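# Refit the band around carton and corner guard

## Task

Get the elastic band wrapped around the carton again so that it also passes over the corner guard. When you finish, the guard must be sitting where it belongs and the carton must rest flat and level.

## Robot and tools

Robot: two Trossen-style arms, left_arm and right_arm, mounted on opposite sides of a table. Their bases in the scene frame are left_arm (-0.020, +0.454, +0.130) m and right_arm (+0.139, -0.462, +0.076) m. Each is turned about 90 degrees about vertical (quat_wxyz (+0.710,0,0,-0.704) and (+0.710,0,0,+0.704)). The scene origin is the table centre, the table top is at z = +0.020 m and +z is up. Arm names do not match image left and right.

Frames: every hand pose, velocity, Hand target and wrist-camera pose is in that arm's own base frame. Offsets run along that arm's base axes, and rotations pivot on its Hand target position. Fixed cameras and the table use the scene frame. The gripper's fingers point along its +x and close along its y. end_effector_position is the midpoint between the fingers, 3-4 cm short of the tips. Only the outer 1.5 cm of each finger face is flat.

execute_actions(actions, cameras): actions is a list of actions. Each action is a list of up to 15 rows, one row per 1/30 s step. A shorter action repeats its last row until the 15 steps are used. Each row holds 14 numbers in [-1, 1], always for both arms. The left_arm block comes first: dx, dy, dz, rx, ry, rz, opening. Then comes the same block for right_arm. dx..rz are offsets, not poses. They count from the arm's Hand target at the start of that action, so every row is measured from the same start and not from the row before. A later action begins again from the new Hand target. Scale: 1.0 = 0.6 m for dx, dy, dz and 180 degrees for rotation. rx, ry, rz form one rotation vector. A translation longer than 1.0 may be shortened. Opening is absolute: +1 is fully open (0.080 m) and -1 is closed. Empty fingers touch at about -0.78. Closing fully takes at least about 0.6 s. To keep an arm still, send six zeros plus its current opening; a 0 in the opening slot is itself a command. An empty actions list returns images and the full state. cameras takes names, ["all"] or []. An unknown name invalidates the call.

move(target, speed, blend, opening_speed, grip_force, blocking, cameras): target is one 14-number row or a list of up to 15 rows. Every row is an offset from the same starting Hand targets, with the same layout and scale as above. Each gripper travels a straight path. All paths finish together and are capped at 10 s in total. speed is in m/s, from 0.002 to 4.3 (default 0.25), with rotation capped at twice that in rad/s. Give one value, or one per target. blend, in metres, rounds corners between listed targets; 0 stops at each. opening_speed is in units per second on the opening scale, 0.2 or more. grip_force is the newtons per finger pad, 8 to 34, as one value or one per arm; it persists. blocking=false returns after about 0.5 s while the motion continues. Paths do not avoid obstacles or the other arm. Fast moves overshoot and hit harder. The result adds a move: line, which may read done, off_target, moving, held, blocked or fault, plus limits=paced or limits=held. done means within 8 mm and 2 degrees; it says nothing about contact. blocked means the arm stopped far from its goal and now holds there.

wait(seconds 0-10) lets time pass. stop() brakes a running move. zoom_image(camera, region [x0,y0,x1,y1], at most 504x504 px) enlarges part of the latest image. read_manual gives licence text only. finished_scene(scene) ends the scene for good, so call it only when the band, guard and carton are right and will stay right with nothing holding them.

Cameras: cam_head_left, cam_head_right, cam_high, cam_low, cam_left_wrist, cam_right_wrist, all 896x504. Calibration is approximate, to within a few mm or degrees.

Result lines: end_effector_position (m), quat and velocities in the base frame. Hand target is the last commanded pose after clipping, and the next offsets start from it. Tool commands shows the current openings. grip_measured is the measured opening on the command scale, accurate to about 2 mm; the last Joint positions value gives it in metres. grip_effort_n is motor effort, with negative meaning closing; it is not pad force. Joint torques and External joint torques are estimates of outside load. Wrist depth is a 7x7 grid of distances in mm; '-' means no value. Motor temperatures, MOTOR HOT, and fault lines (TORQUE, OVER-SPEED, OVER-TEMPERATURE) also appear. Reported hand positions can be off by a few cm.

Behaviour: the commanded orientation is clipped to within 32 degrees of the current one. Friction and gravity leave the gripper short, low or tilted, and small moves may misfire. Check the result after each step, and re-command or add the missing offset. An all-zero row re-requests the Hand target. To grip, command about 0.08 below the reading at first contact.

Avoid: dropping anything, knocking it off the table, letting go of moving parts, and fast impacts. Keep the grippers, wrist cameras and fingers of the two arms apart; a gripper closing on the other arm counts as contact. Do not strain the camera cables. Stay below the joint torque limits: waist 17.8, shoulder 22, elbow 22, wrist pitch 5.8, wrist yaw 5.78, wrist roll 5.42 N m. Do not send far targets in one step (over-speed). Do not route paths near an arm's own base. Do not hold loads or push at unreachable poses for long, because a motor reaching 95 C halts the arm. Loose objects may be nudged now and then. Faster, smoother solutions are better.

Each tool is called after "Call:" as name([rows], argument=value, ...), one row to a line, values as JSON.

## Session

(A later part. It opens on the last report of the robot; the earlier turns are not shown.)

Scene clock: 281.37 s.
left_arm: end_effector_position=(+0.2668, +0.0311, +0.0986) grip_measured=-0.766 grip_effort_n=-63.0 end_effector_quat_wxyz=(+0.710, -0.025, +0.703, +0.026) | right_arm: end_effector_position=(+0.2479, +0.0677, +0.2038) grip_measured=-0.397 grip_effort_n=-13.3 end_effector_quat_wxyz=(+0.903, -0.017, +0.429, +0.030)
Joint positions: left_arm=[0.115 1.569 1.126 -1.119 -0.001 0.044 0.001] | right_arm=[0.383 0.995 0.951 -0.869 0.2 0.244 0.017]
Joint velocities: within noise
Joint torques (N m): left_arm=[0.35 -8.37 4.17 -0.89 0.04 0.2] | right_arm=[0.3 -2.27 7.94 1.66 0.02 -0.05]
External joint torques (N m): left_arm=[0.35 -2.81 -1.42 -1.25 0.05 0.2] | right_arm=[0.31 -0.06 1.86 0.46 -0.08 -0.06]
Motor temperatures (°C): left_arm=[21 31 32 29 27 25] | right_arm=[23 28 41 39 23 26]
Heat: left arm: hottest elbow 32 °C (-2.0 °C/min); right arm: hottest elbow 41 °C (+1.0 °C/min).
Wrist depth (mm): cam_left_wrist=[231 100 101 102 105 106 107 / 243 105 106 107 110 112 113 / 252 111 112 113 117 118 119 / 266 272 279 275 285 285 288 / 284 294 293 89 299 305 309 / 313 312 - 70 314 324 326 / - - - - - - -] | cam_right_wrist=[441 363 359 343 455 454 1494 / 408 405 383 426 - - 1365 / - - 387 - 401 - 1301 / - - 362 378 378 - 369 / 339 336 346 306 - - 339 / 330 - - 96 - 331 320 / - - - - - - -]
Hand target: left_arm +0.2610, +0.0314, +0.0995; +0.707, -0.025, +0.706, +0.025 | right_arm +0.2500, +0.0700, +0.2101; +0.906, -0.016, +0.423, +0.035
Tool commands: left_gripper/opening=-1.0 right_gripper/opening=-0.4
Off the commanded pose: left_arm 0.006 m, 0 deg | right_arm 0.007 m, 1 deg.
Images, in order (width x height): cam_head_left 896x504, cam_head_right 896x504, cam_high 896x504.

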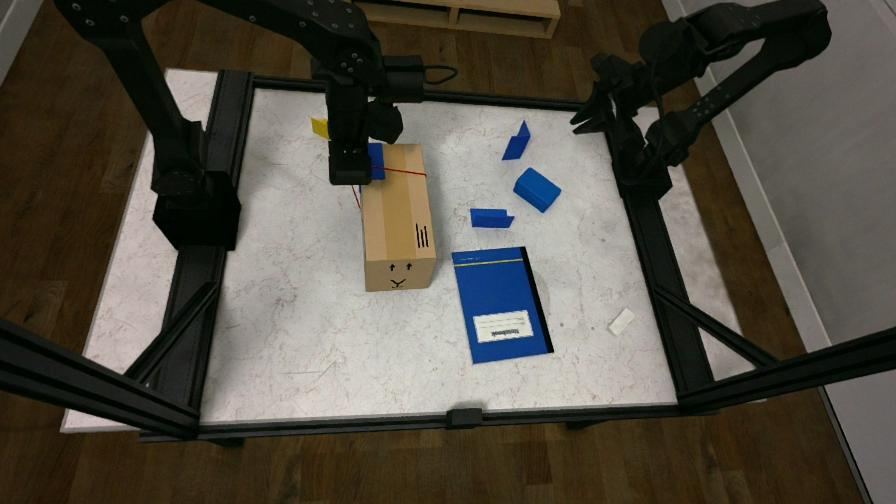

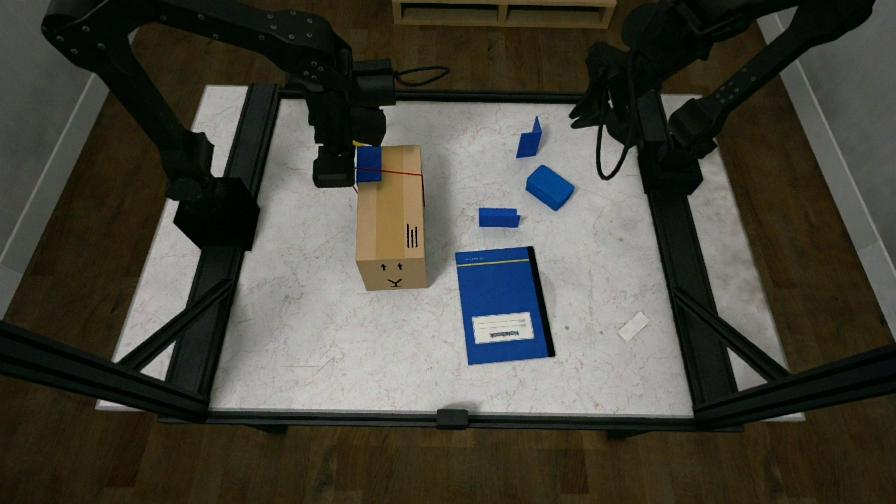

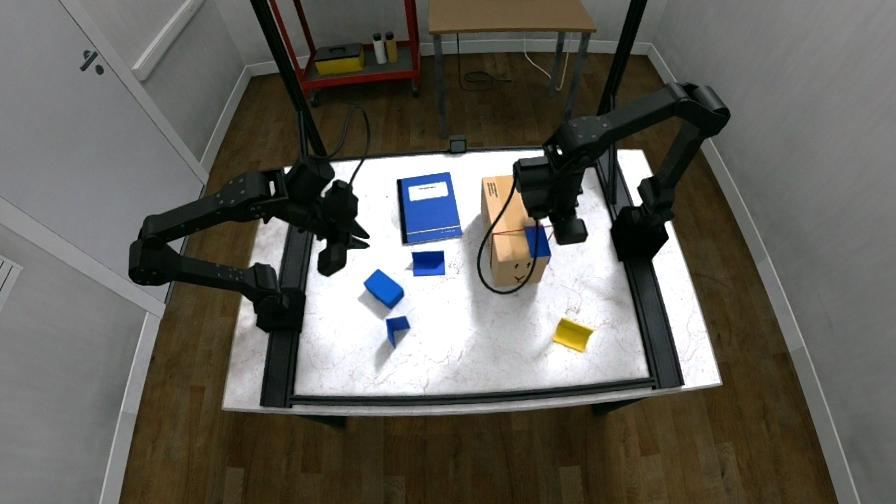

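Call:
move(target=[0.04, 0.010, 0, 0, 0, 0, -1, 0, 0, 0, 0, 0, 0, -0.4], speed=0.06, cameras=["cam_low", "cam_left_wrist"])

Scene clock: 300.20 s.
left_arm: end_effector_position=(+0.2838, +0.0361, +0.0983) grip_measured=-0.766 grip_effort_n=-63.0 end_effector_quat_wxyz=(+0.708, -0.024, +0.705, +0.026) | right_arm: end_effector_position=(+0.2479, +0.0677, +0.2038) grip_measured=-0.397 grip_effort_n=-13.7 end_effector_quat_wxyz=(+0.903, -0.017, +0.429, +0.030)
Joint positions: left_arm=[0.126 1.639 1.198 -1.125 -0.001 0.055 0.001] | right_arm=[0.383 0.995 0.951 -0.869 0.2 0.244 0.017]
Joint torques (N m): left_arm=[0.39 -6.17 6.68 -0.7 0.04 0.2] | right_arm=[0.3 -2.25 7.97 1.65 0.02 -0.05]
External joint torques (N m): left_arm=[0.38 -0.08 1.11 -1.06 0.05 0.2] | right_arm=[0.29 -0.04 1.89 0.45 -0.08 -0.05]
Heat: left arm: hottest shoulder 31 °C (-1.0 °C/min); right arm: hottest elbow 42 °C (+1.0 °C/min).
Wrist depth (mm): cam_left_wrist=[229 101 102 101 104 105 106 / 243 105 105 106 109 110 112 / 254 112 111 112 116 117 118 / 259 277 118 118 122 124 126 / 287 290 291 98 300 303 309 / 310 309 - 70 314 327 329 / - - - - - - -] | cam_right_wrist=[444 349 340 371 447 - 1539 / 415 - - 438 437 - 1365 / - 375 382 387 - 401 1281 / - 361 359 - - 372 1244 / - - 347 337 351 - 350 / - - - - 95 332 337 / - - - - - - -]
Hand target: left_arm +0.2850, +0.0375, +0.0995; +0.707, -0.025, +0.706, +0.025 | right_arm +0.2500, +0.0700, +0.2101; +0.906, -0.016, +0.423, +0.035
Off the commanded pose: left_arm 0.002 m, 0 deg | right_arm 0.007 m, 1 deg.
move: done
camera_calibration:
cam_left_wrist: T_world_to_cam=[[0.102299, -0.992373, 0.0687836, 0.0010415], [-0.937938, -0.0731913, 0.338991, 0.264227], [-0.331371, -0.0991932, -0.938272, 0.267153], [0, 0, 0, 1]] pos_world=[0.336249, 0.0468724, 0.16102]
Images, in order (width x height): cam_low 896x504, cam_left_wrist 896x504.

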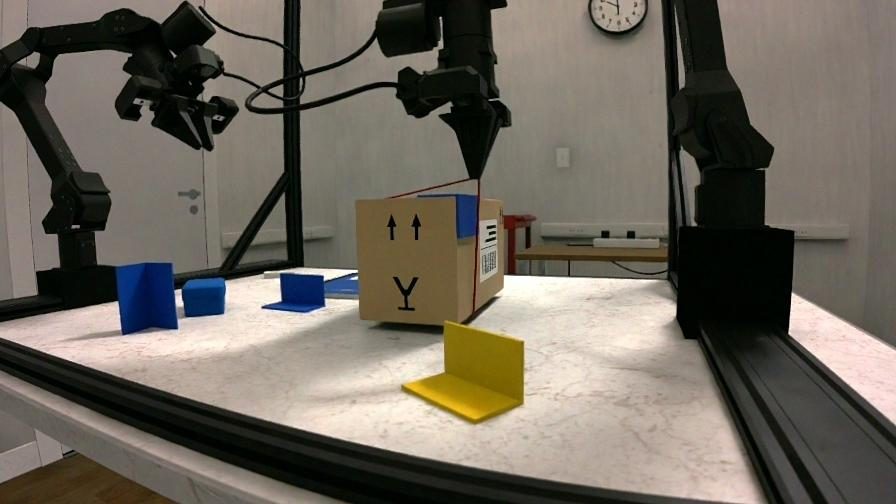

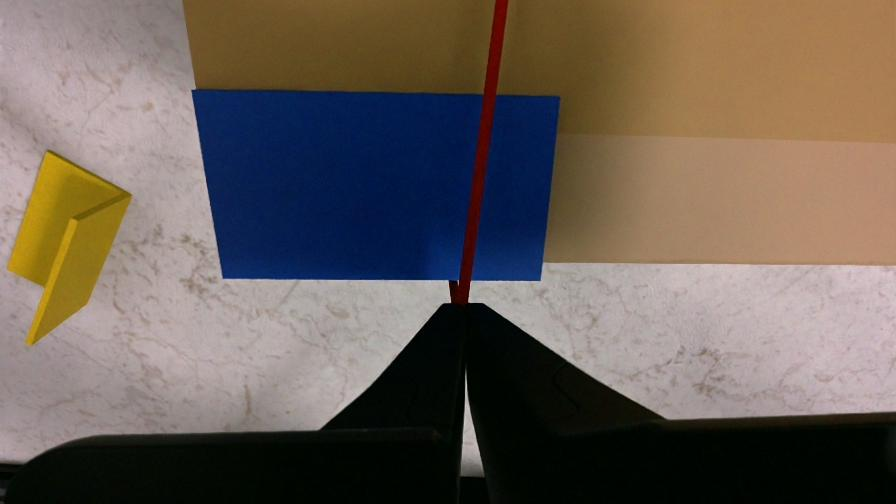

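Call:
move(target=[0.0217, 0, 0, 0, 0, 0, -1, 0, 0, 0, 0, 0, 0, -0.4], speed=0.05, cameras=["cam_low", "cam_left_wrist"])

Scene clock: 315.53 s.
left_arm: end_effector_position=(+0.2953, +0.0376, +0.0979) grip_measured=-0.766 grip_effort_n=-63.0 end_effector_quat_wxyz=(+0.706, -0.025, +0.707, +0.025) | right_arm: end_effector_position=(+0.2479, +0.0677, +0.2038) grip_measured=-0.397 grip_effort_n=-13.3 end_effector_quat_wxyz=(+0.903, -0.017, +0.429, +0.030)
Joint positions: left_arm=[0.126 1.687 1.249 -1.134 -0.001 0.055 0.001] | right_arm=[0.383 0.995 0.951 -0.869 0.2 0.244 0.017]
Joint torques (N m): left_arm=[-0.06 -6.44 6.96 -0.51 0.04 0.03] | right_arm=[0.3 -2.22 7.93 1.66 0.02 -0.05]
External joint torques (N m): left_arm=[-0.05 -0.02 1.45 -0.83 0.04 0.03] | right_arm=[0.29 -0.03 1.86 0.45 -0.07 -0.05]
Heat: left arm: hottest elbow 34 °C (+2.0 °C/min); right arm: hottest elbow 42 °C (+1.0 °C/min).
Wrist depth (mm): cam_left_wrist=[228 100 101 100 103 103 104 / 241 106 106 107 108 109 110 / 255 112 110 111 115 116 117 / 260 268 116 118 122 124 125 / 287 294 293 98 300 304 309 / 309 314 - 70 315 326 330 / - - - - - - -] | cam_right_wrist=[433 444 395 358 448 452 1539 / - 423 399 418 438 439 1387 / 377 387 398 408 - 399 1336 / - 364 361 - - - 380 / - 345 344 105 - - 354 / - 329 - - - 346 326 / - - - - - - -]
Hand target: left_arm +0.2981, +0.0375, +0.0995; +0.707, -0.025, +0.706, +0.025 | right_arm +0.2500, +0.0700, +0.2101; +0.906, -0.016, +0.423, +0.035
Off the commanded pose: left_arm 0.003 m, 0 deg | right_arm 0.007 m, 1 deg.
move: done
camera_calibration:
cam_left_wrist: T_world_to_cam=[[0.10265, -0.992324, 0.0689596, 0.00123644], [-0.936008, -0.0728947, 0.344348, 0.274057], [-0.336678, -0.099894, -0.936306, 0.271993], [0, 0, 0, 1]] pos_world=[0.347966, 0.0483747, 0.160213]
Images, in order (width x height): cam_low 896x504, cam_left_wrist 896x504.

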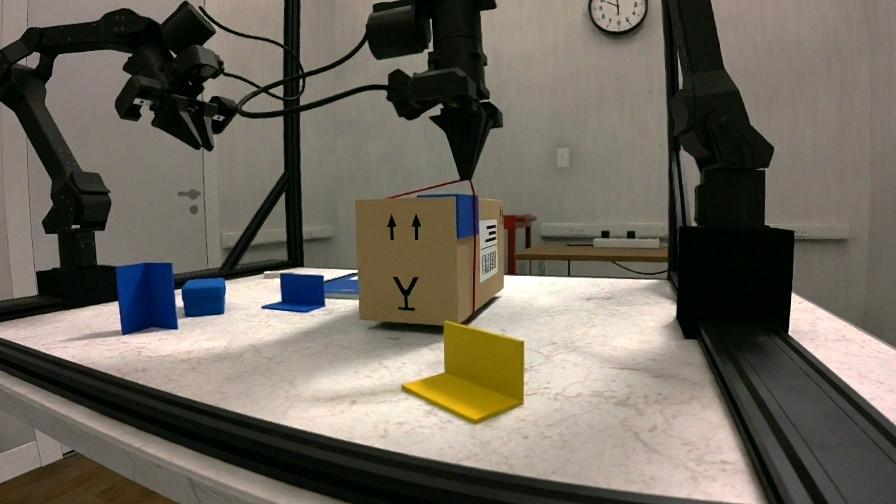

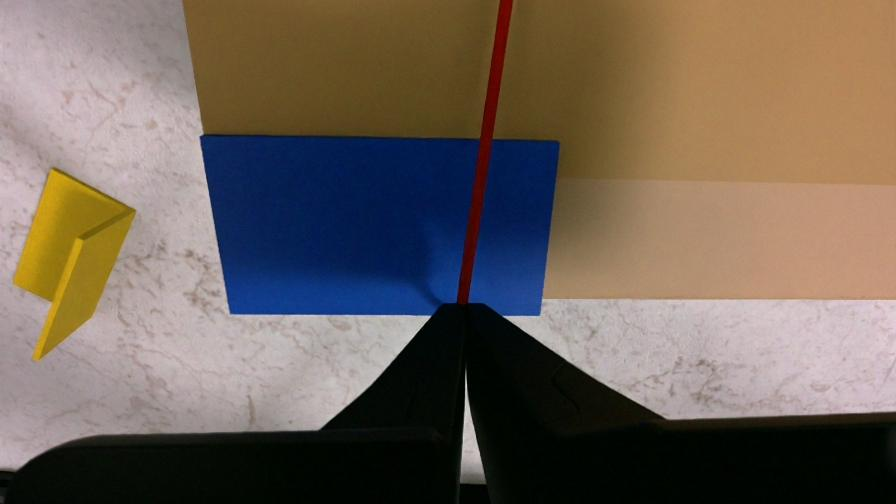

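Call:
move(target=[0.0033, 0, -0.030, 0, 0, 0, -1, 0, 0, 0, 0, 0, 0, -0.4], speed=0.04, cameras=["cam_low", "cam_left_wrist"])

Scene clock: 329.47 s.
left_arm: end_effector_position=(+0.3026, +0.0385, +0.0868) grip_measured=-0.766 grip_effort_n=-63.0 end_effector_quat_wxyz=(+0.713, -0.024, +0.700, +0.026) | right_arm: end_effector_position=(+0.2479, +0.0677, +0.2038) grip_measured=-0.397 grip_effort_n=-12.8 end_effector_quat_wxyz=(+0.903, -0.017, +0.429, +0.030)
Joint positions: left_arm=[0.126 1.707 1.227 -1.071 -0.001 0.055 0.001] | right_arm=[0.383 0.995 0.951 -0.869 0.2 0.244 0.017]
Joint torques (N m): left_arm=[-0.19 -6.29 4.25 -0.03 0.04 0.01] | right_arm=[0.32 -2.23 7.93 1.65 0.02 -0.04]
External joint torques (N m): left_arm=[-0.19 0.29 -1.27 -0.4 0.04 0.01] | right_arm=[0.32 -0.01 1.82 0.43 -0.08 -0.05]
Heat: left arm: hottest elbow 36 °C (+4.0 °C/min); right arm: hottest elbow 42 °C (+1.0 °C/min).
Wrist depth (mm): cam_left_wrist=[219 91 92 92 - 94 95 / 231 96 97 97 98 101 99 / 242 101 101 102 103 105 106 / 249 106 106 105 109 113 113 / 271 114 112 98 116 119 121 / 292 293 - 70 297 307 310 / - - - - - - -] | cam_right_wrist=[- 343 358 358 454 - 1485 / - - 411 - 426 421 1402 / - - - - 403 396 1288 / - 360 - - - 371 380 / - 343 350 346 310 345 346 / - 329 - - 96 340 327 / - - - - - - -]
Hand target: left_arm +0.3001, +0.0375, +0.0816; +0.707, -0.025, +0.706, +0.025 | right_arm +0.2500, +0.0700, +0.2101; +0.906, -0.016, +0.423, +0.035
Off the commanded pose: left_arm 0.006 m, 1 deg | right_arm 0.007 m, 1 deg.
move: done
camera_calibration:
cam_left_wrist: T_world_to_cam=[[0.10129, -0.992499, 0.0684615, 0.00254595], [-0.942709, -0.0737659, 0.325359, 0.288555], [-0.317868, -0.097495, -0.943109, 0.259032], [0, 0, 0, 1]] pos_world=[0.354104, 0.0490667, 0.150237]
Images, in order (width x height): cam_low 896x504, cam_left_wrist 896x504.

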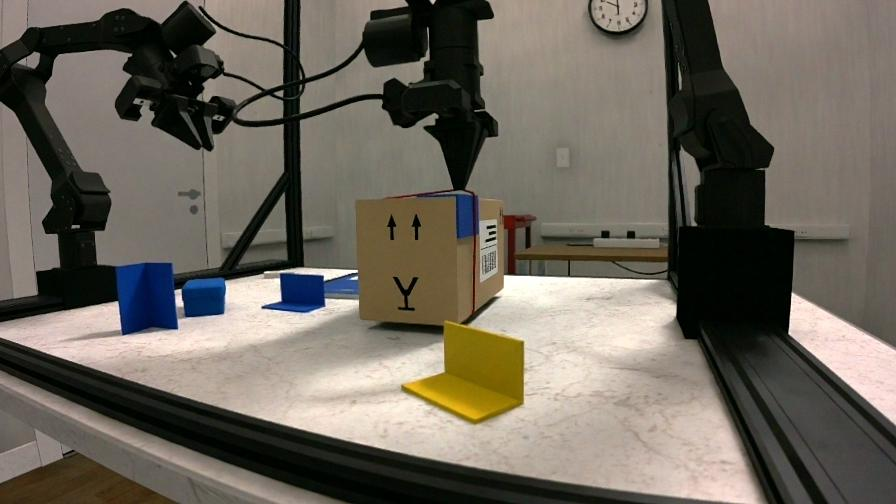

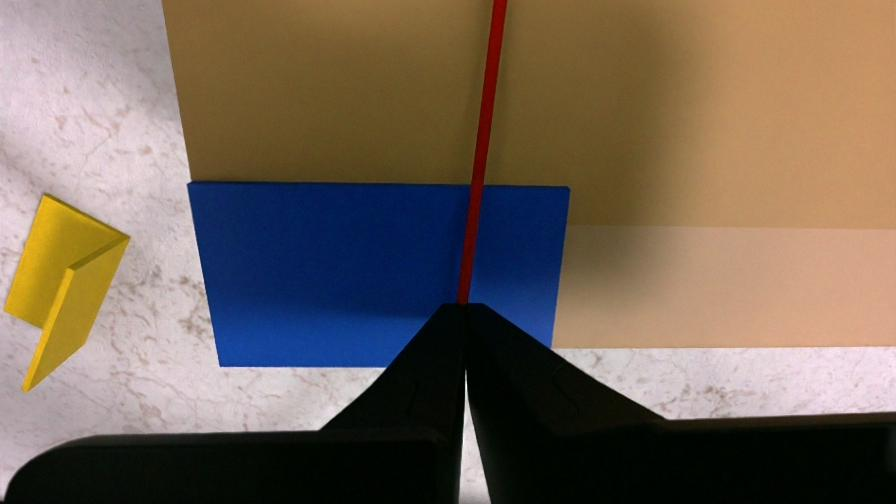

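Call:
move(target=[-0.0083, 0, -0.0083, 0, 0, 0, -1, 0, 0, 0, 0, 0, 0, -0.4], speed=0.03, cameras=["cam_low", "cam_left_wrist"])

Call:
zoom_image(camera="cam_low", region=[400, 160, 540, 260])

Scene clock: 355.63 s.
left_arm: end_effector_position=(+0.2996, +0.0381, +0.0799) grip_measured=-0.766 grip_effort_n=-63.0 end_effector_quat_wxyz=(+0.711, -0.024, +0.702, +0.026) | right_arm: end_effector_position=(+0.2479, +0.0677, +0.2038) grip_measured=-0.397 grip_effort_n=-13.7 end_effector_quat_wxyz=(+0.903, -0.017, +0.429, +0.030)
Joint positions: left_arm=[0.126 1.707 1.198 -1.049 -0.001 0.055 0.001] | right_arm=[0.383 0.995 0.951 -0.869 0.2 0.244 0.017]
Joint torques (N m): left_arm=[0 -7.9 3.52 -0.04 0.04 0.07] | right_arm=[0.3 -2.26 7.95 1.66 0.01 -0.05]
External joint torques (N m): left_arm=[0.03 -1.33 -2.01 -0.41 0.04 0.07] | right_arm=[0.29 -0.11 1.97 0.48 -0.08 -0.05]
Heat: left arm: hottest elbow 34 °C (+3.0 °C/min); right arm: hottest elbow 43 °C (+1.0 °C/min).
Wrist depth (mm): cam_left_wrist=[- 86 85 88 87 88 89 / 225 91 92 92 93 94 94 / 238 94 94 96 97 99 100 / 246 98 100 99 103 107 107 / 262 106 106 98 109 113 113 / 278 284 - 70 292 300 305 / - - - - - - -] | cam_right_wrist=[441 391 346 360 - - 1588 / 413 422 - 416 426 - 1410 / 380 375 399 - - - 1426 / - - - 372 372 - 1262 / 338 - - 352 - 353 346 / - 332 - - 96 - 327 / - - - - - - -]
Hand target: left_arm +0.2950, +0.0375, +0.0765; +0.707, -0.025, +0.706, +0.025 | right_arm +0.2500, +0.0700, +0.2101; +0.906, -0.016, +0.423, +0.035
Off the commanded pose: left_arm 0.006 m, 1 deg | right_arm 0.007 m, 1 deg.
move: done
camera_calibration:
cam_left_wrist: T_world_to_cam=[[0.101733, -0.992444, 0.0685969, 0.00283798], [-0.940827, -0.0735768, 0.330804, 0.2869], [-0.323257, -0.0981915, -0.941203, 0.253009], [0, 0, 0, 1]] pos_world=[0.351422, 0.0487691, 0.14303]
Images, in order (width x height): cam_low 896x504, cam_left_wrist 896x504.

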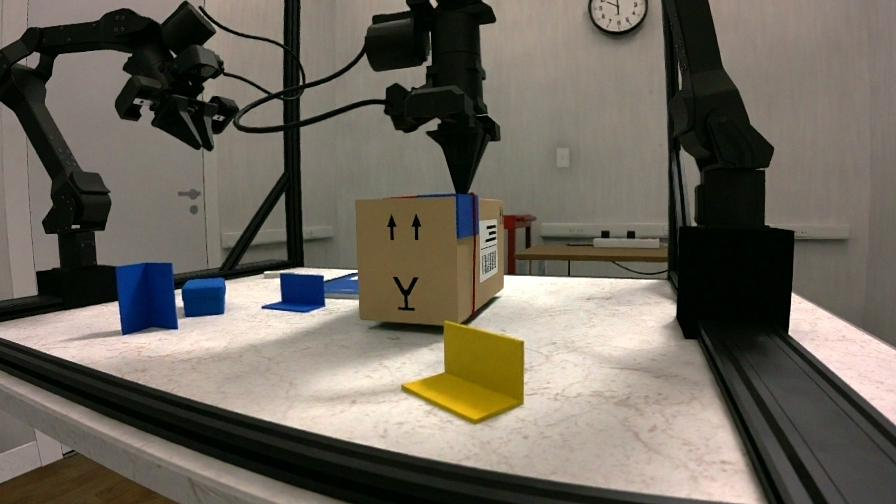

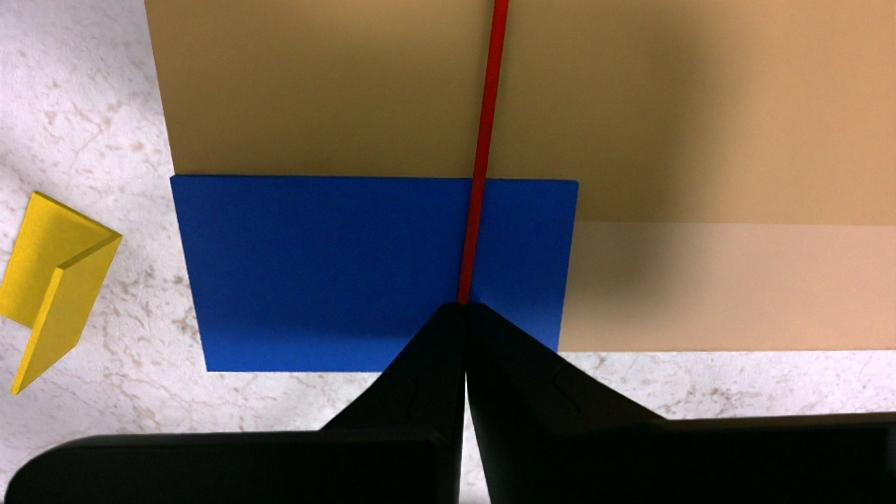

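Scaled by 3.600 from the camera's 896x504 image, which has a finer 1280x720 frame.

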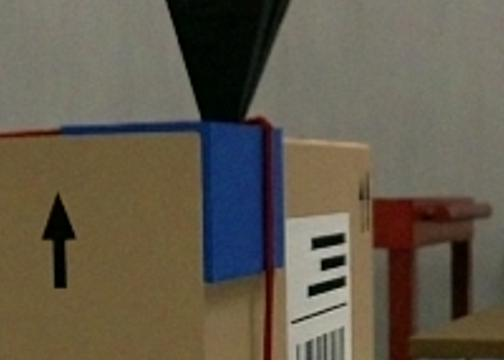

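Call:
move(target=[-0.0017, 0, -0.0042, 0, 0, 0, -1, 0, 0, 0, 0, 0, 0, -0.4], speed=0.02, cameras=["cam_low", "cam_left_wrist"])

Call:
zoom_image(camera="cam_low", region=[400, 160, 540, 260])

Scene clock: 363.27 s.
left_arm: end_effector_position=(+0.2992, +0.0381, +0.0795) grip_measured=-0.766 grip_effort_n=-63.0 end_effector_quat_wxyz=(+0.714, -0.024, +0.700, +0.026) | right_arm: end_effector_position=(+0.2479, +0.0677, +0.2038) grip_measured=-0.397 grip_effort_n=-13.3 end_effector_quat_wxyz=(+0.903, -0.017, +0.429, +0.030)
Joint positions: left_arm=[0.126 1.701 1.19 -1.039 -0.001 0.055 0.001] | right_arm=[0.383 0.995 0.951 -0.869 0.2 0.244 0.017]
Joint torques (N m): left_arm=[0.04 -7.19 3.19 0.01 0.03 0.08] | right_arm=[0.27 -2.25 7.93 1.66 0.02 -0.05]
External joint torques (N m): left_arm=[0.01 -0.68 -2.31 -0.36 0.04 0.08] | right_arm=[0.27 -0.07 1.93 0.49 -0.08 -0.05]
Heat: left arm: hottest elbow 33 °C (+1.0 °C/min); right arm: hottest elbow 43 °C (+1.0 °C/min).
Wrist depth (mm): cam_left_wrist=[214 86 86 - 88 89 90 / 225 92 92 92 93 95 95 / 238 94 95 96 98 99 100 / 245 99 100 100 102 107 106 / 261 106 105 98 109 113 113 / 288 287 - 70 - 297 302 / - - - - - - -] | cam_right_wrist=[432 372 358 358 446 - 1530 / - 409 - 413 432 - 1387 / - - - - 391 406 - / - - - 376 375 - 359 / - - - 361 352 354 344 / 325 - - - 95 - 335 / - - - - - - -]
Hand target: left_arm +0.2941, +0.0375, +0.0741; +0.707, -0.025, +0.706, +0.025 | right_arm +0.2500, +0.0700, +0.2101; +0.906, -0.016, +0.423, +0.035
Off the commanded pose: left_arm 0.008 m, 1 deg | right_arm 0.007 m, 1 deg.
move: done
camera_calibration:
cam_left_wrist: T_world_to_cam=[[0.101209, -0.992508, 0.0684402, 0.00302828], [-0.942958, -0.0737704, 0.324634, 0.287757], [-0.317153, -0.0973921, -0.94336, 0.250871], [0, 0, 0, 1]] pos_world=[0.350601, 0.0486664, 0.143038]
Images, in order (width x height): cam_low 896x504, cam_left_wrist 896x504.

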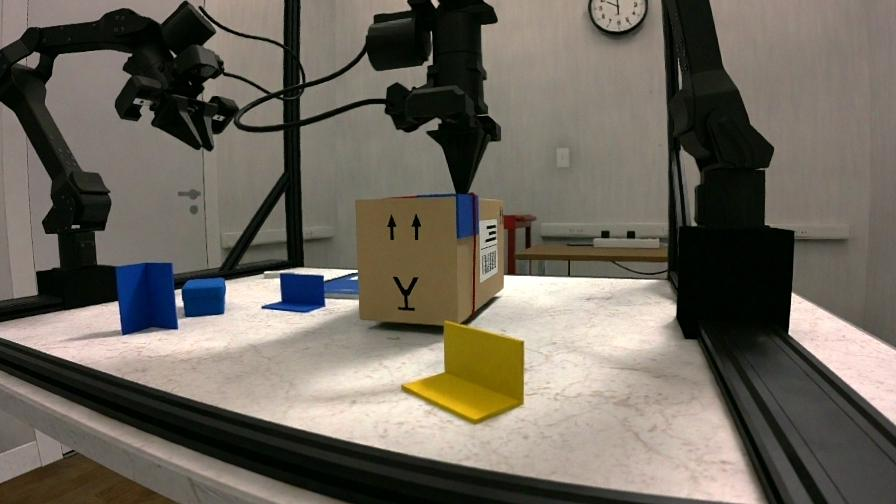

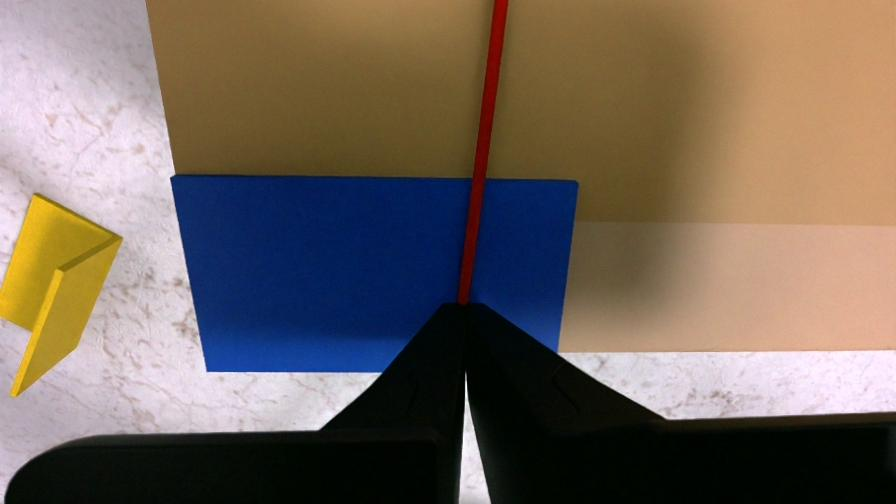

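Scaled by 3.600 from the camera's 896x504 image, which has a finer 1280x720 frame.

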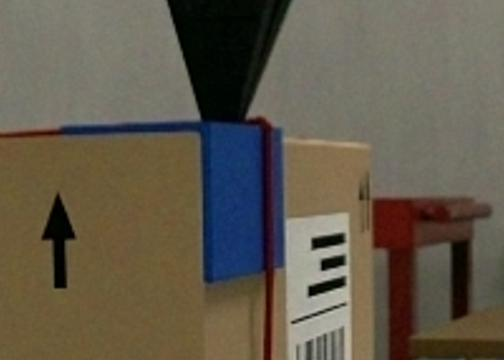

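Call:
move(target=[0, 0, 0.0033, 0, 0, 0, -1, 0, 0, 0, 0, 0, 0, -0.4], speed=0.02)

Call:
move(target=[0, 0, 0, 0, 0, 0, -0.64, 0, 0, 0, 0, 0, 0, -0.4], speed=0.02, opening_speed=0.5, cameras=["cam_low", "cam_left_wrist"])

Call:
zoom_image(camera="cam_low", region=[400, 160, 540, 260])

Call:
zoom_image(camera="cam_left_wrist", region=[360, 230, 580, 370])

Scene clock: 379.87 s.
left_arm: end_effector_position=(+0.2991, +0.0381, +0.0795) grip_measured=-0.766 grip_effort_n=-63.0 end_effector_quat_wxyz=(+0.714, -0.024, +0.700, +0.026) | right_arm: end_effector_position=(+0.2479, +0.0677, +0.2038) grip_measured=-0.397 grip_effort_n=-13.7 end_effector_quat_wxyz=(+0.903, -0.017, +0.429, +0.030)
Joint positions: left_arm=[0.126 1.701 1.189 -1.039 -0.001 0.055 0.001] | right_arm=[0.383 0.995 0.951 -0.869 0.2 0.244 0.017]
Joint torques (N m): left_arm=[0.04 -7.42 3.79 -0.43 0.04 0.07] | right_arm=[0.3 -2.22 7.95 1.66 0.02 -0.06]
External joint torques (N m): left_arm=[0.02 -0.93 -1.72 -0.81 0.04 0.07] | right_arm=[0.28 -0.04 1.93 0.48 -0.07 -0.06]
Heat: left arm: hottest shoulder 32 °C (+1.0 °C/min); right arm: hottest elbow 43 °C (+1.0 °C/min).
Wrist depth (mm): cam_left_wrist=[214 86 86 - 88 89 90 / 225 91 92 92 93 95 95 / 236 94 95 96 97 99 100 / 245 99 100 100 102 107 107 / 265 106 105 98 109 112 113 / 286 288 - 71 - 300 302 / - - - - - - -] | cam_right_wrist=[- 362 366 357 - - 1521 / - 410 - - - - 1410 / 373 363 - 395 - - 1315 / 362 365 - 375 367 - 364 / - 349 - 346 313 - 354 / - 324 - - 96 - 324 / - - - - - - -]
Hand target: left_arm +0.2940, +0.0375, +0.0759; +0.707, -0.025, +0.706, +0.025 | right_arm +0.2500, +0.0700, +0.2101; +0.906, -0.016, +0.423, +0.035
Off the commanded pose: left_arm 0.006 m, 1 deg | right_arm 0.007 m, 1 deg.
move: done

Scene clock: 380.47 s.
left_arm: end_effector_position=(+0.2991, +0.0387, +0.0795) grip_measured=-0.644 grip_effort_n=16.5 end_effector_quat_wxyz=(+0.714, -0.025, +0.700, +0.027) | right_arm: end_effector_position=(+0.2479, +0.0677, +0.2038) grip_measured=-0.397 grip_effort_n=-13.7 end_effector_quat_wxyz=(+0.903, -0.017, +0.429, +0.030)
Joint positions: left_arm=[0.128 1.701 1.189 -1.039 -0.002 0.055 0.006] | right_arm=[0.383 0.995 0.951 -0.869 0.2 0.244 0.017]
Joint torques (N m): left_arm=[-0.15 -7.37 3.79 -0.44 0.04 0.08] | right_arm=[0.28 -2.26 7.96 1.66 0.02 -0.04]
External joint torques (N m): left_arm=[-0.11 -0.87 -1.7 -0.81 0.04 0.08] | right_arm=[0.27 -0.07 1.9 0.45 -0.08 -0.05]
Heat: left arm: hottest shoulder 32 °C (+1.0 °C/min); right arm: hottest elbow 43 °C (+1.0 °C/min).
Wrist depth (mm): cam_left_wrist=[214 86 86 88 87 88 89 / 226 91 92 92 93 94 94 / 238 94 95 96 97 98 100 / 245 99 100 100 102 106 106 / 263 106 105 98 108 111 112 / 285 288 - 79 70 298 303 / - - - - - - -] | cam_right_wrist=[- 352 343 358 - 456 1521 / - 423 403 405 - 428 1434 / - - 391 - 410 387 1315 / - 359 356 367 - - 1196 / - - - - - - 353 / - 329 - - 96 334 332 / - - - - - - -]
Hand target: left_arm +0.2940, +0.0375, +0.0759; +0.707, -0.025, +0.706, +0.025 | right_arm +0.2500, +0.0700, +0.2101; +0.906, -0.016, +0.423, +0.035
Off the commanded pose: left_arm 0.006 m, 1 deg | right_arm 0.007 m, 1 deg.
move: done
camera_calibration:
cam_left_wrist: T_world_to_cam=[[0.103185, -0.992331, 0.0680621, 0.00308694], [-0.942795, -0.0757676, 0.324647, 0.287756], [-0.317001, -0.0976675, -0.943383, 0.250871], [0, 0, 0, 1]] pos_world=[0.350503, 0.0493678, 0.143038]
Images, in order (width x height): cam_low 896x504, cam_left_wrist 896x504.

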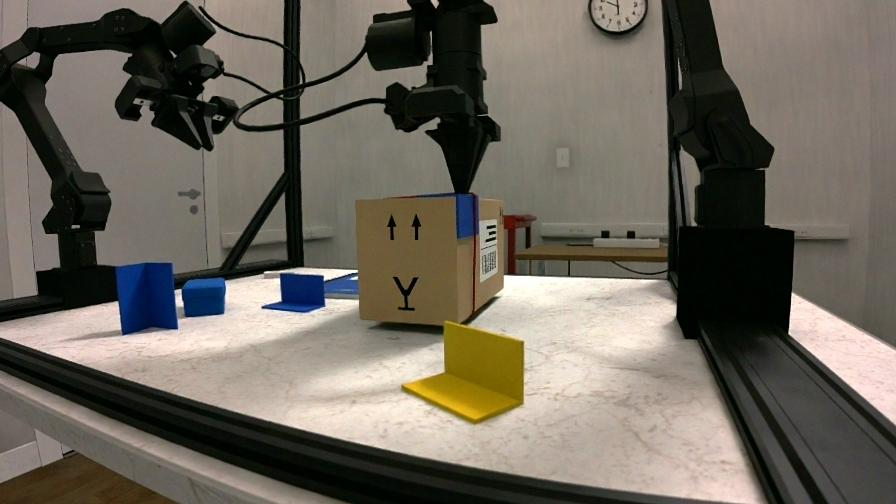

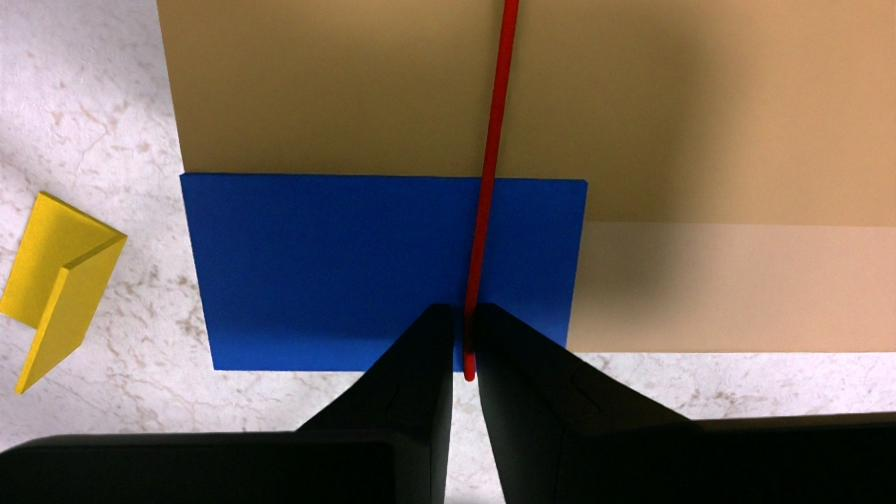

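Scaled by 3.600 from the camera's 896x504 image, which has a finer 1280x720 frame.

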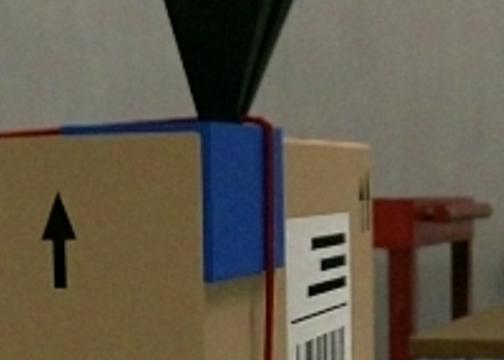

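Scaled by 2.291 from the camera's 896x504 image, which has a finer 1280x720 frame.

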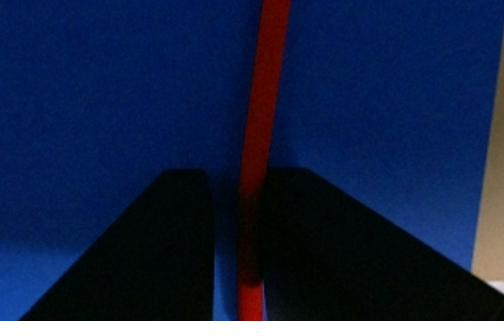

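Call:
move(target=[0.008, 0, 0.04, 0, 0, 0, -0.64, 0, 0, 0, 0, 0, 0, -0.4], speed=0.05, cameras=["cam_low", "cam_left_wrist"])

Call:
zoom_image(camera="cam_left_wrist", region=[180, 100, 620, 400])

Call:
zoom_image(camera="cam_low", region=[400, 160, 540, 260])

Scene clock: 392.73 s.
left_arm: end_effector_position=(+0.2956, +0.0381, +0.0957) grip_measured=-0.643 grip_effort_n=14.7 end_effector_quat_wxyz=(+0.702, -0.026, +0.712, +0.026) | right_arm: end_effector_position=(+0.2479, +0.0677, +0.2038) grip_measured=-0.397 grip_effort_n=-13.7 end_effector_quat_wxyz=(+0.903, -0.017, +0.429, +0.030)
Joint positions: left_arm=[0.128 1.701 1.255 -1.139 -0.001 0.055 0.006] | right_arm=[0.383 0.995 0.951 -0.869 0.2 0.244 0.017]
Joint torques (N m): left_arm=[-0.29 -7.92 6.66 -0.31 0.04 0.02] | right_arm=[0.29 -2.24 7.95 1.66 0.02 -0.04]
External joint torques (N m): left_arm=[-0.22 -1.39 1.16 -0.61 0.04 0.02] | right_arm=[0.27 -0.08 1.92 0.46 -0.08 -0.04]
Heat: left arm: hottest shoulder 33 °C (+2.0 °C/min); right arm: hottest elbow 43 °C (+1.0 °C/min).
Wrist depth (mm): cam_left_wrist=[225 98 99 98 101 101 102 / 239 104 104 104 106 107 108 / 250 110 108 109 112 113 115 / 249 264 115 116 120 121 123 / 272 299 122 98 297 306 307 / 308 309 - 79 - 324 332 / - - - - - - -] | cam_right_wrist=[- 373 357 345 - - 1521 / 408 - - 417 - - 1459 / - 370 - - - 404 1322 / 357 - - - 371 363 380 / 332 344 - - 354 357 350 / 327 327 - - - 334 337 / - - - - - - -]
Hand target: left_arm +0.2988, +0.0375, +0.1000; +0.707, -0.025, +0.706, +0.024 | right_arm +0.2500, +0.0700, +0.2101; +0.906, -0.016, +0.423, +0.035
Off the commanded pose: left_arm 0.005 m, 1 deg | right_arm 0.007 m, 1 deg.
move: done
camera_calibration:
cam_left_wrist: T_world_to_cam=[[0.105459, -0.991988, 0.0695564, 0.000932764], [-0.931375, -0.0740209, 0.356456, 0.272714], [-0.348451, -0.102375, -0.931719, 0.273228], [0, 0, 0, 1]] pos_world=[0.349108, 0.0490834, 0.157297]
Images, in order (width x height): cam_low 896x504, cam_left_wrist 896x504.

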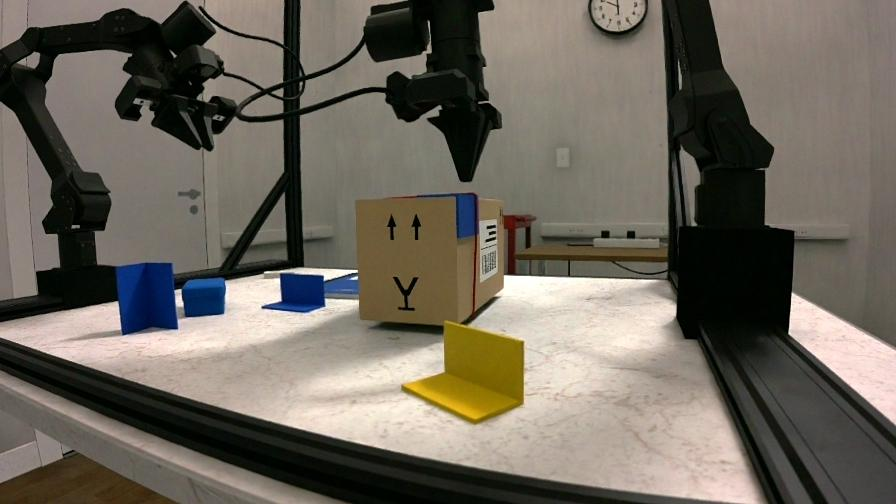

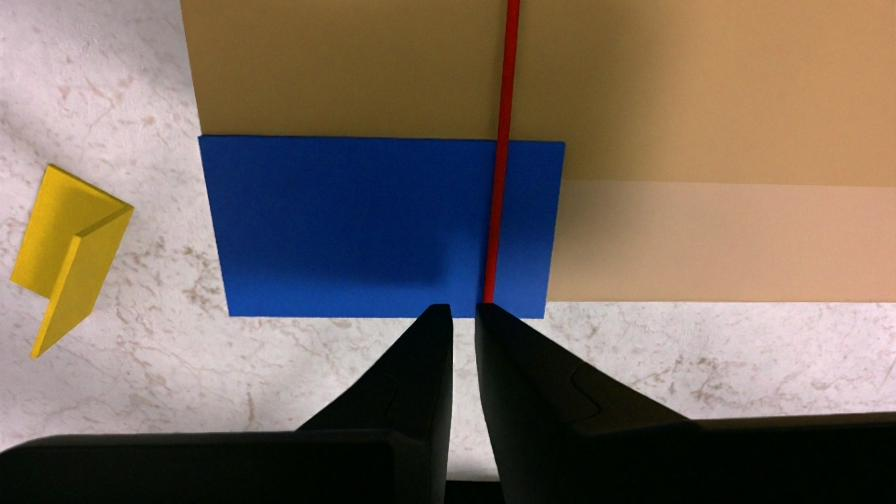

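Scaled by 1.145 from the camera's 896x504 image, which has a finer 1280x720 frame.

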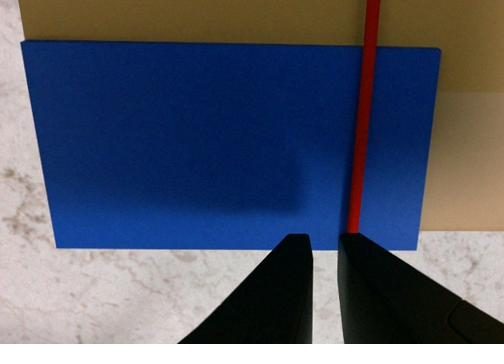

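Scaled by 3.600 from the camera's 896x504 image, which has a finer 1280x720 frame.

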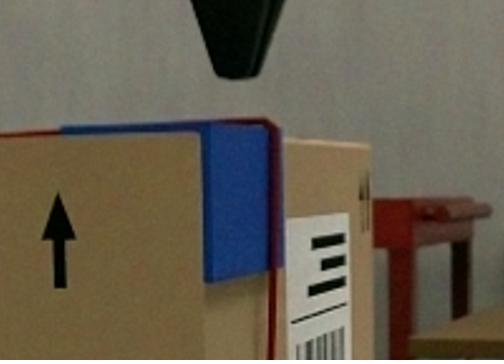

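Call:
move([
  [0, 0, 0.08, 0, 0, 0, -0.64, 0, 0, 0, 0, 0, 0, -0.4],
  [-0.123, 0.0542, 0.225, 0.0105, -0.15, 0, -0.64, 0, 0, 0, 0, 0, 0, -0.4],
], speed=0.15, blend=[0.02, 0], cameras=["cam_low", "cam_head_right", "cam_head_left", "cam_high"])

Call:
zoom_image(camera="cam_head_right", region=[320, 130, 450, 203])

Call:
zoom_image(camera="cam_head_left", region=[330, 120, 460, 193])

Call:
zoom_image(camera="cam_low", region=[350, 180, 520, 340])

Call:
zoom_image(camera="cam_high", region=[440, 160, 600, 300])

Scene clock: 415.93 s.
left_arm: end_effector_position=(+0.2265, +0.0702, +0.2366) grip_measured=-0.643 grip_effort_n=15.1 end_effector_quat_wxyz=(+0.852, -0.018, +0.522, +0.032) | right_arm: end_effector_position=(+0.2479, +0.0677, +0.2038) grip_measured=-0.397 grip_effort_n=-13.7 end_effector_quat_wxyz=(+0.903, -0.017, +0.429, +0.030)
Joint positions: left_arm=[0.39 1.123 1.248 -1.243 0.141 0.285 0.006] | right_arm=[0.383 0.995 0.951 -0.869 0.2 0.244 0.017]
Joint torques (N m): left_arm=[0.32 -4.27 4.72 0.68 0.23 0.21] | right_arm=[0.35 -2.25 7.98 1.66 0.03 -0.05]
External joint torques (N m): left_arm=[0.32 -1.58 -1.24 -0.37 0.14 0.21] | right_arm=[0.35 -0.07 1.98 0.48 -0.07 -0.05]
Heat: left arm: hottest elbow 34 °C (+0.0 °C/min); right arm: hottest elbow 43 °C (+0.0 °C/min).
Wrist depth (mm): cam_left_wrist=[1173 408 443 278 428 432 440 / 1153 416 419 276 279 283 443 / 405 412 407 271 275 279 282 / 403 396 417 412 312 424 430 / 391 392 402 98 416 421 - / 391 393 - 79 70 416 - / - - - - - - -] | cam_right_wrist=[- 366 371 357 454 454 1468 / 407 - 412 388 441 - 1410 / - 377 - 384 - - 1295 / - 362 365 - - - 365 / - 342 - 353 326 - 346 / - - - - 96 - 330 / - - - - - - -]
Hand target: left_arm +0.2251, +0.0700, +0.2350; +0.853, -0.018, +0.521, +0.030 | right_arm +0.2500, +0.0700, +0.2101; +0.906, -0.016, +0.423, +0.035
Off the commanded pose: left_arm 0.002 m, 0 deg | right_arm 0.007 m, 1 deg.
move: done
Images, in order (width x height): cam_head_left 896x504, cam_head_right 896x504, cam_high 896x504, cam_low 896x504.

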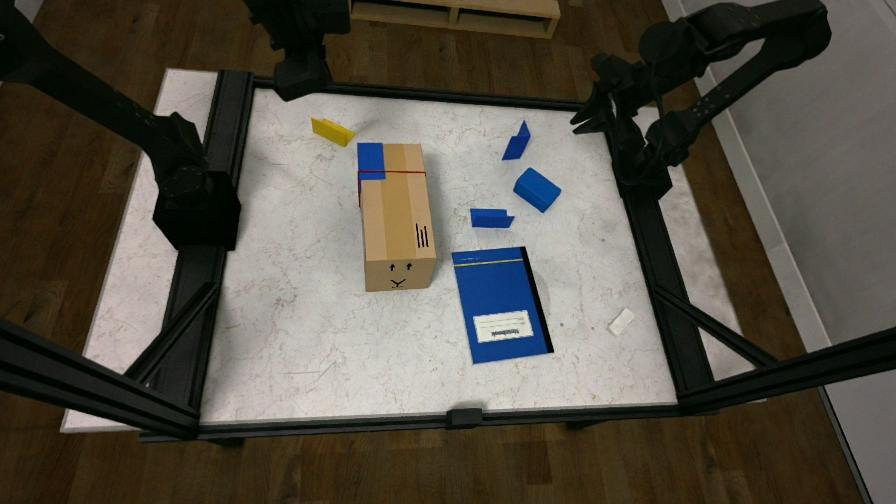

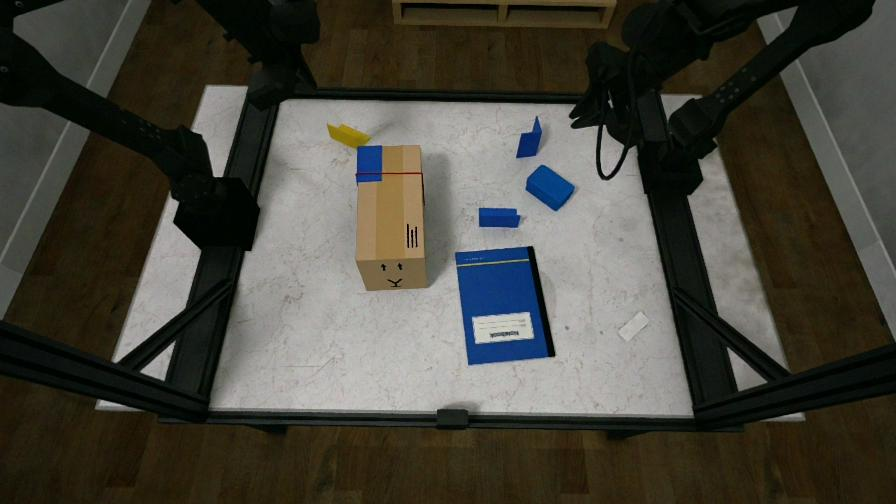

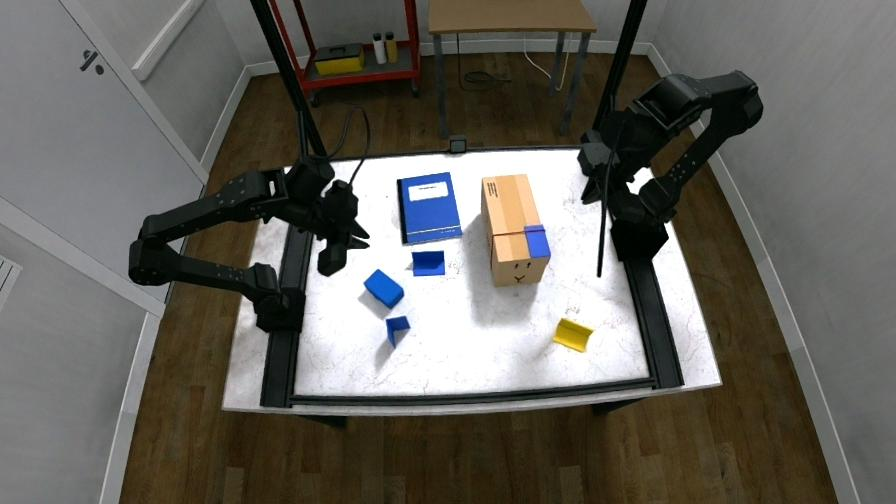

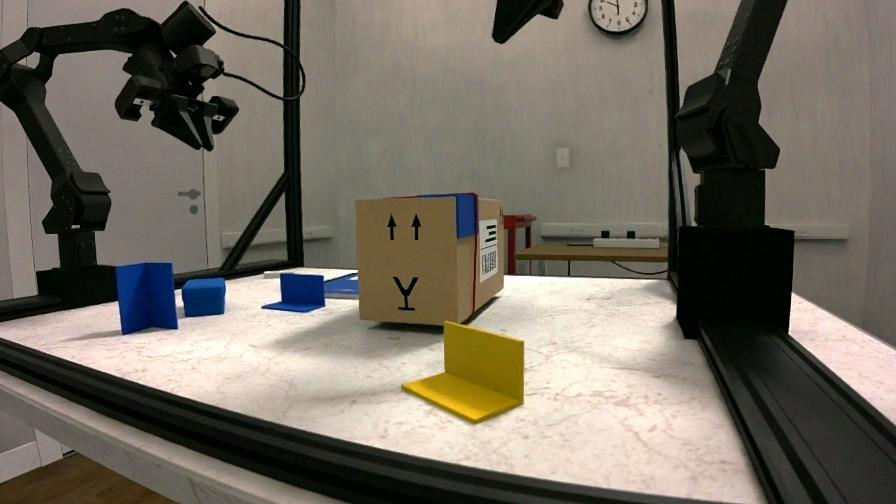

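Scaled by 3.877 from the camera's 896x504 image, which has a finer 1280x720 frame.

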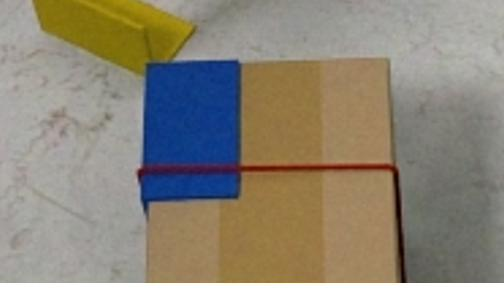

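Scaled by 3.877 from the camera's 896x504 image, which has a finer 1280x720 frame.

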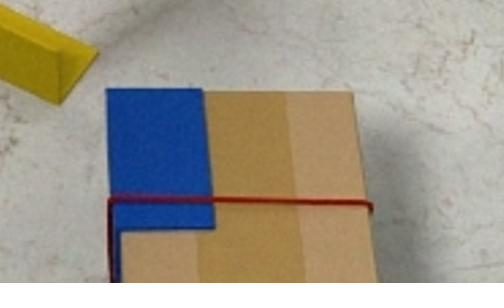

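Scaled by 2.965 from the camera's 896x504 image, which has a finer 1280x720 frame.

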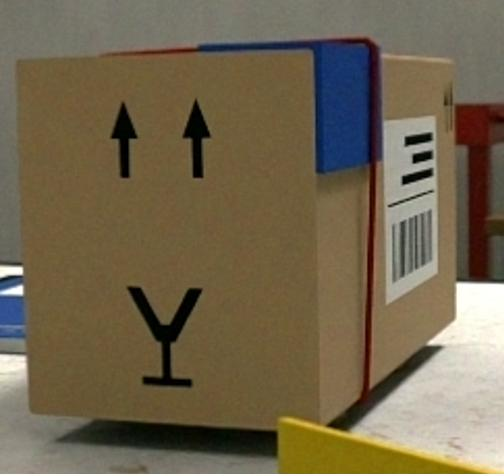

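Scaled by 3.150 from the camera's 896x504 image, which has a finer 1280x720 frame.

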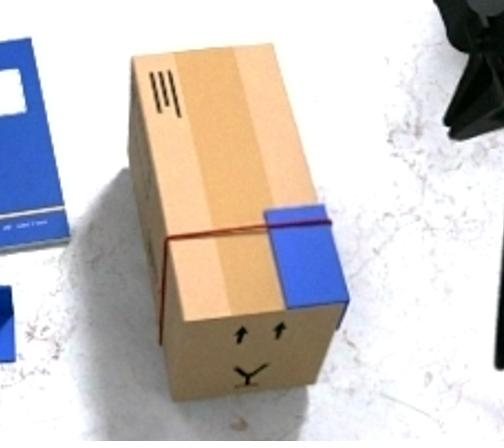

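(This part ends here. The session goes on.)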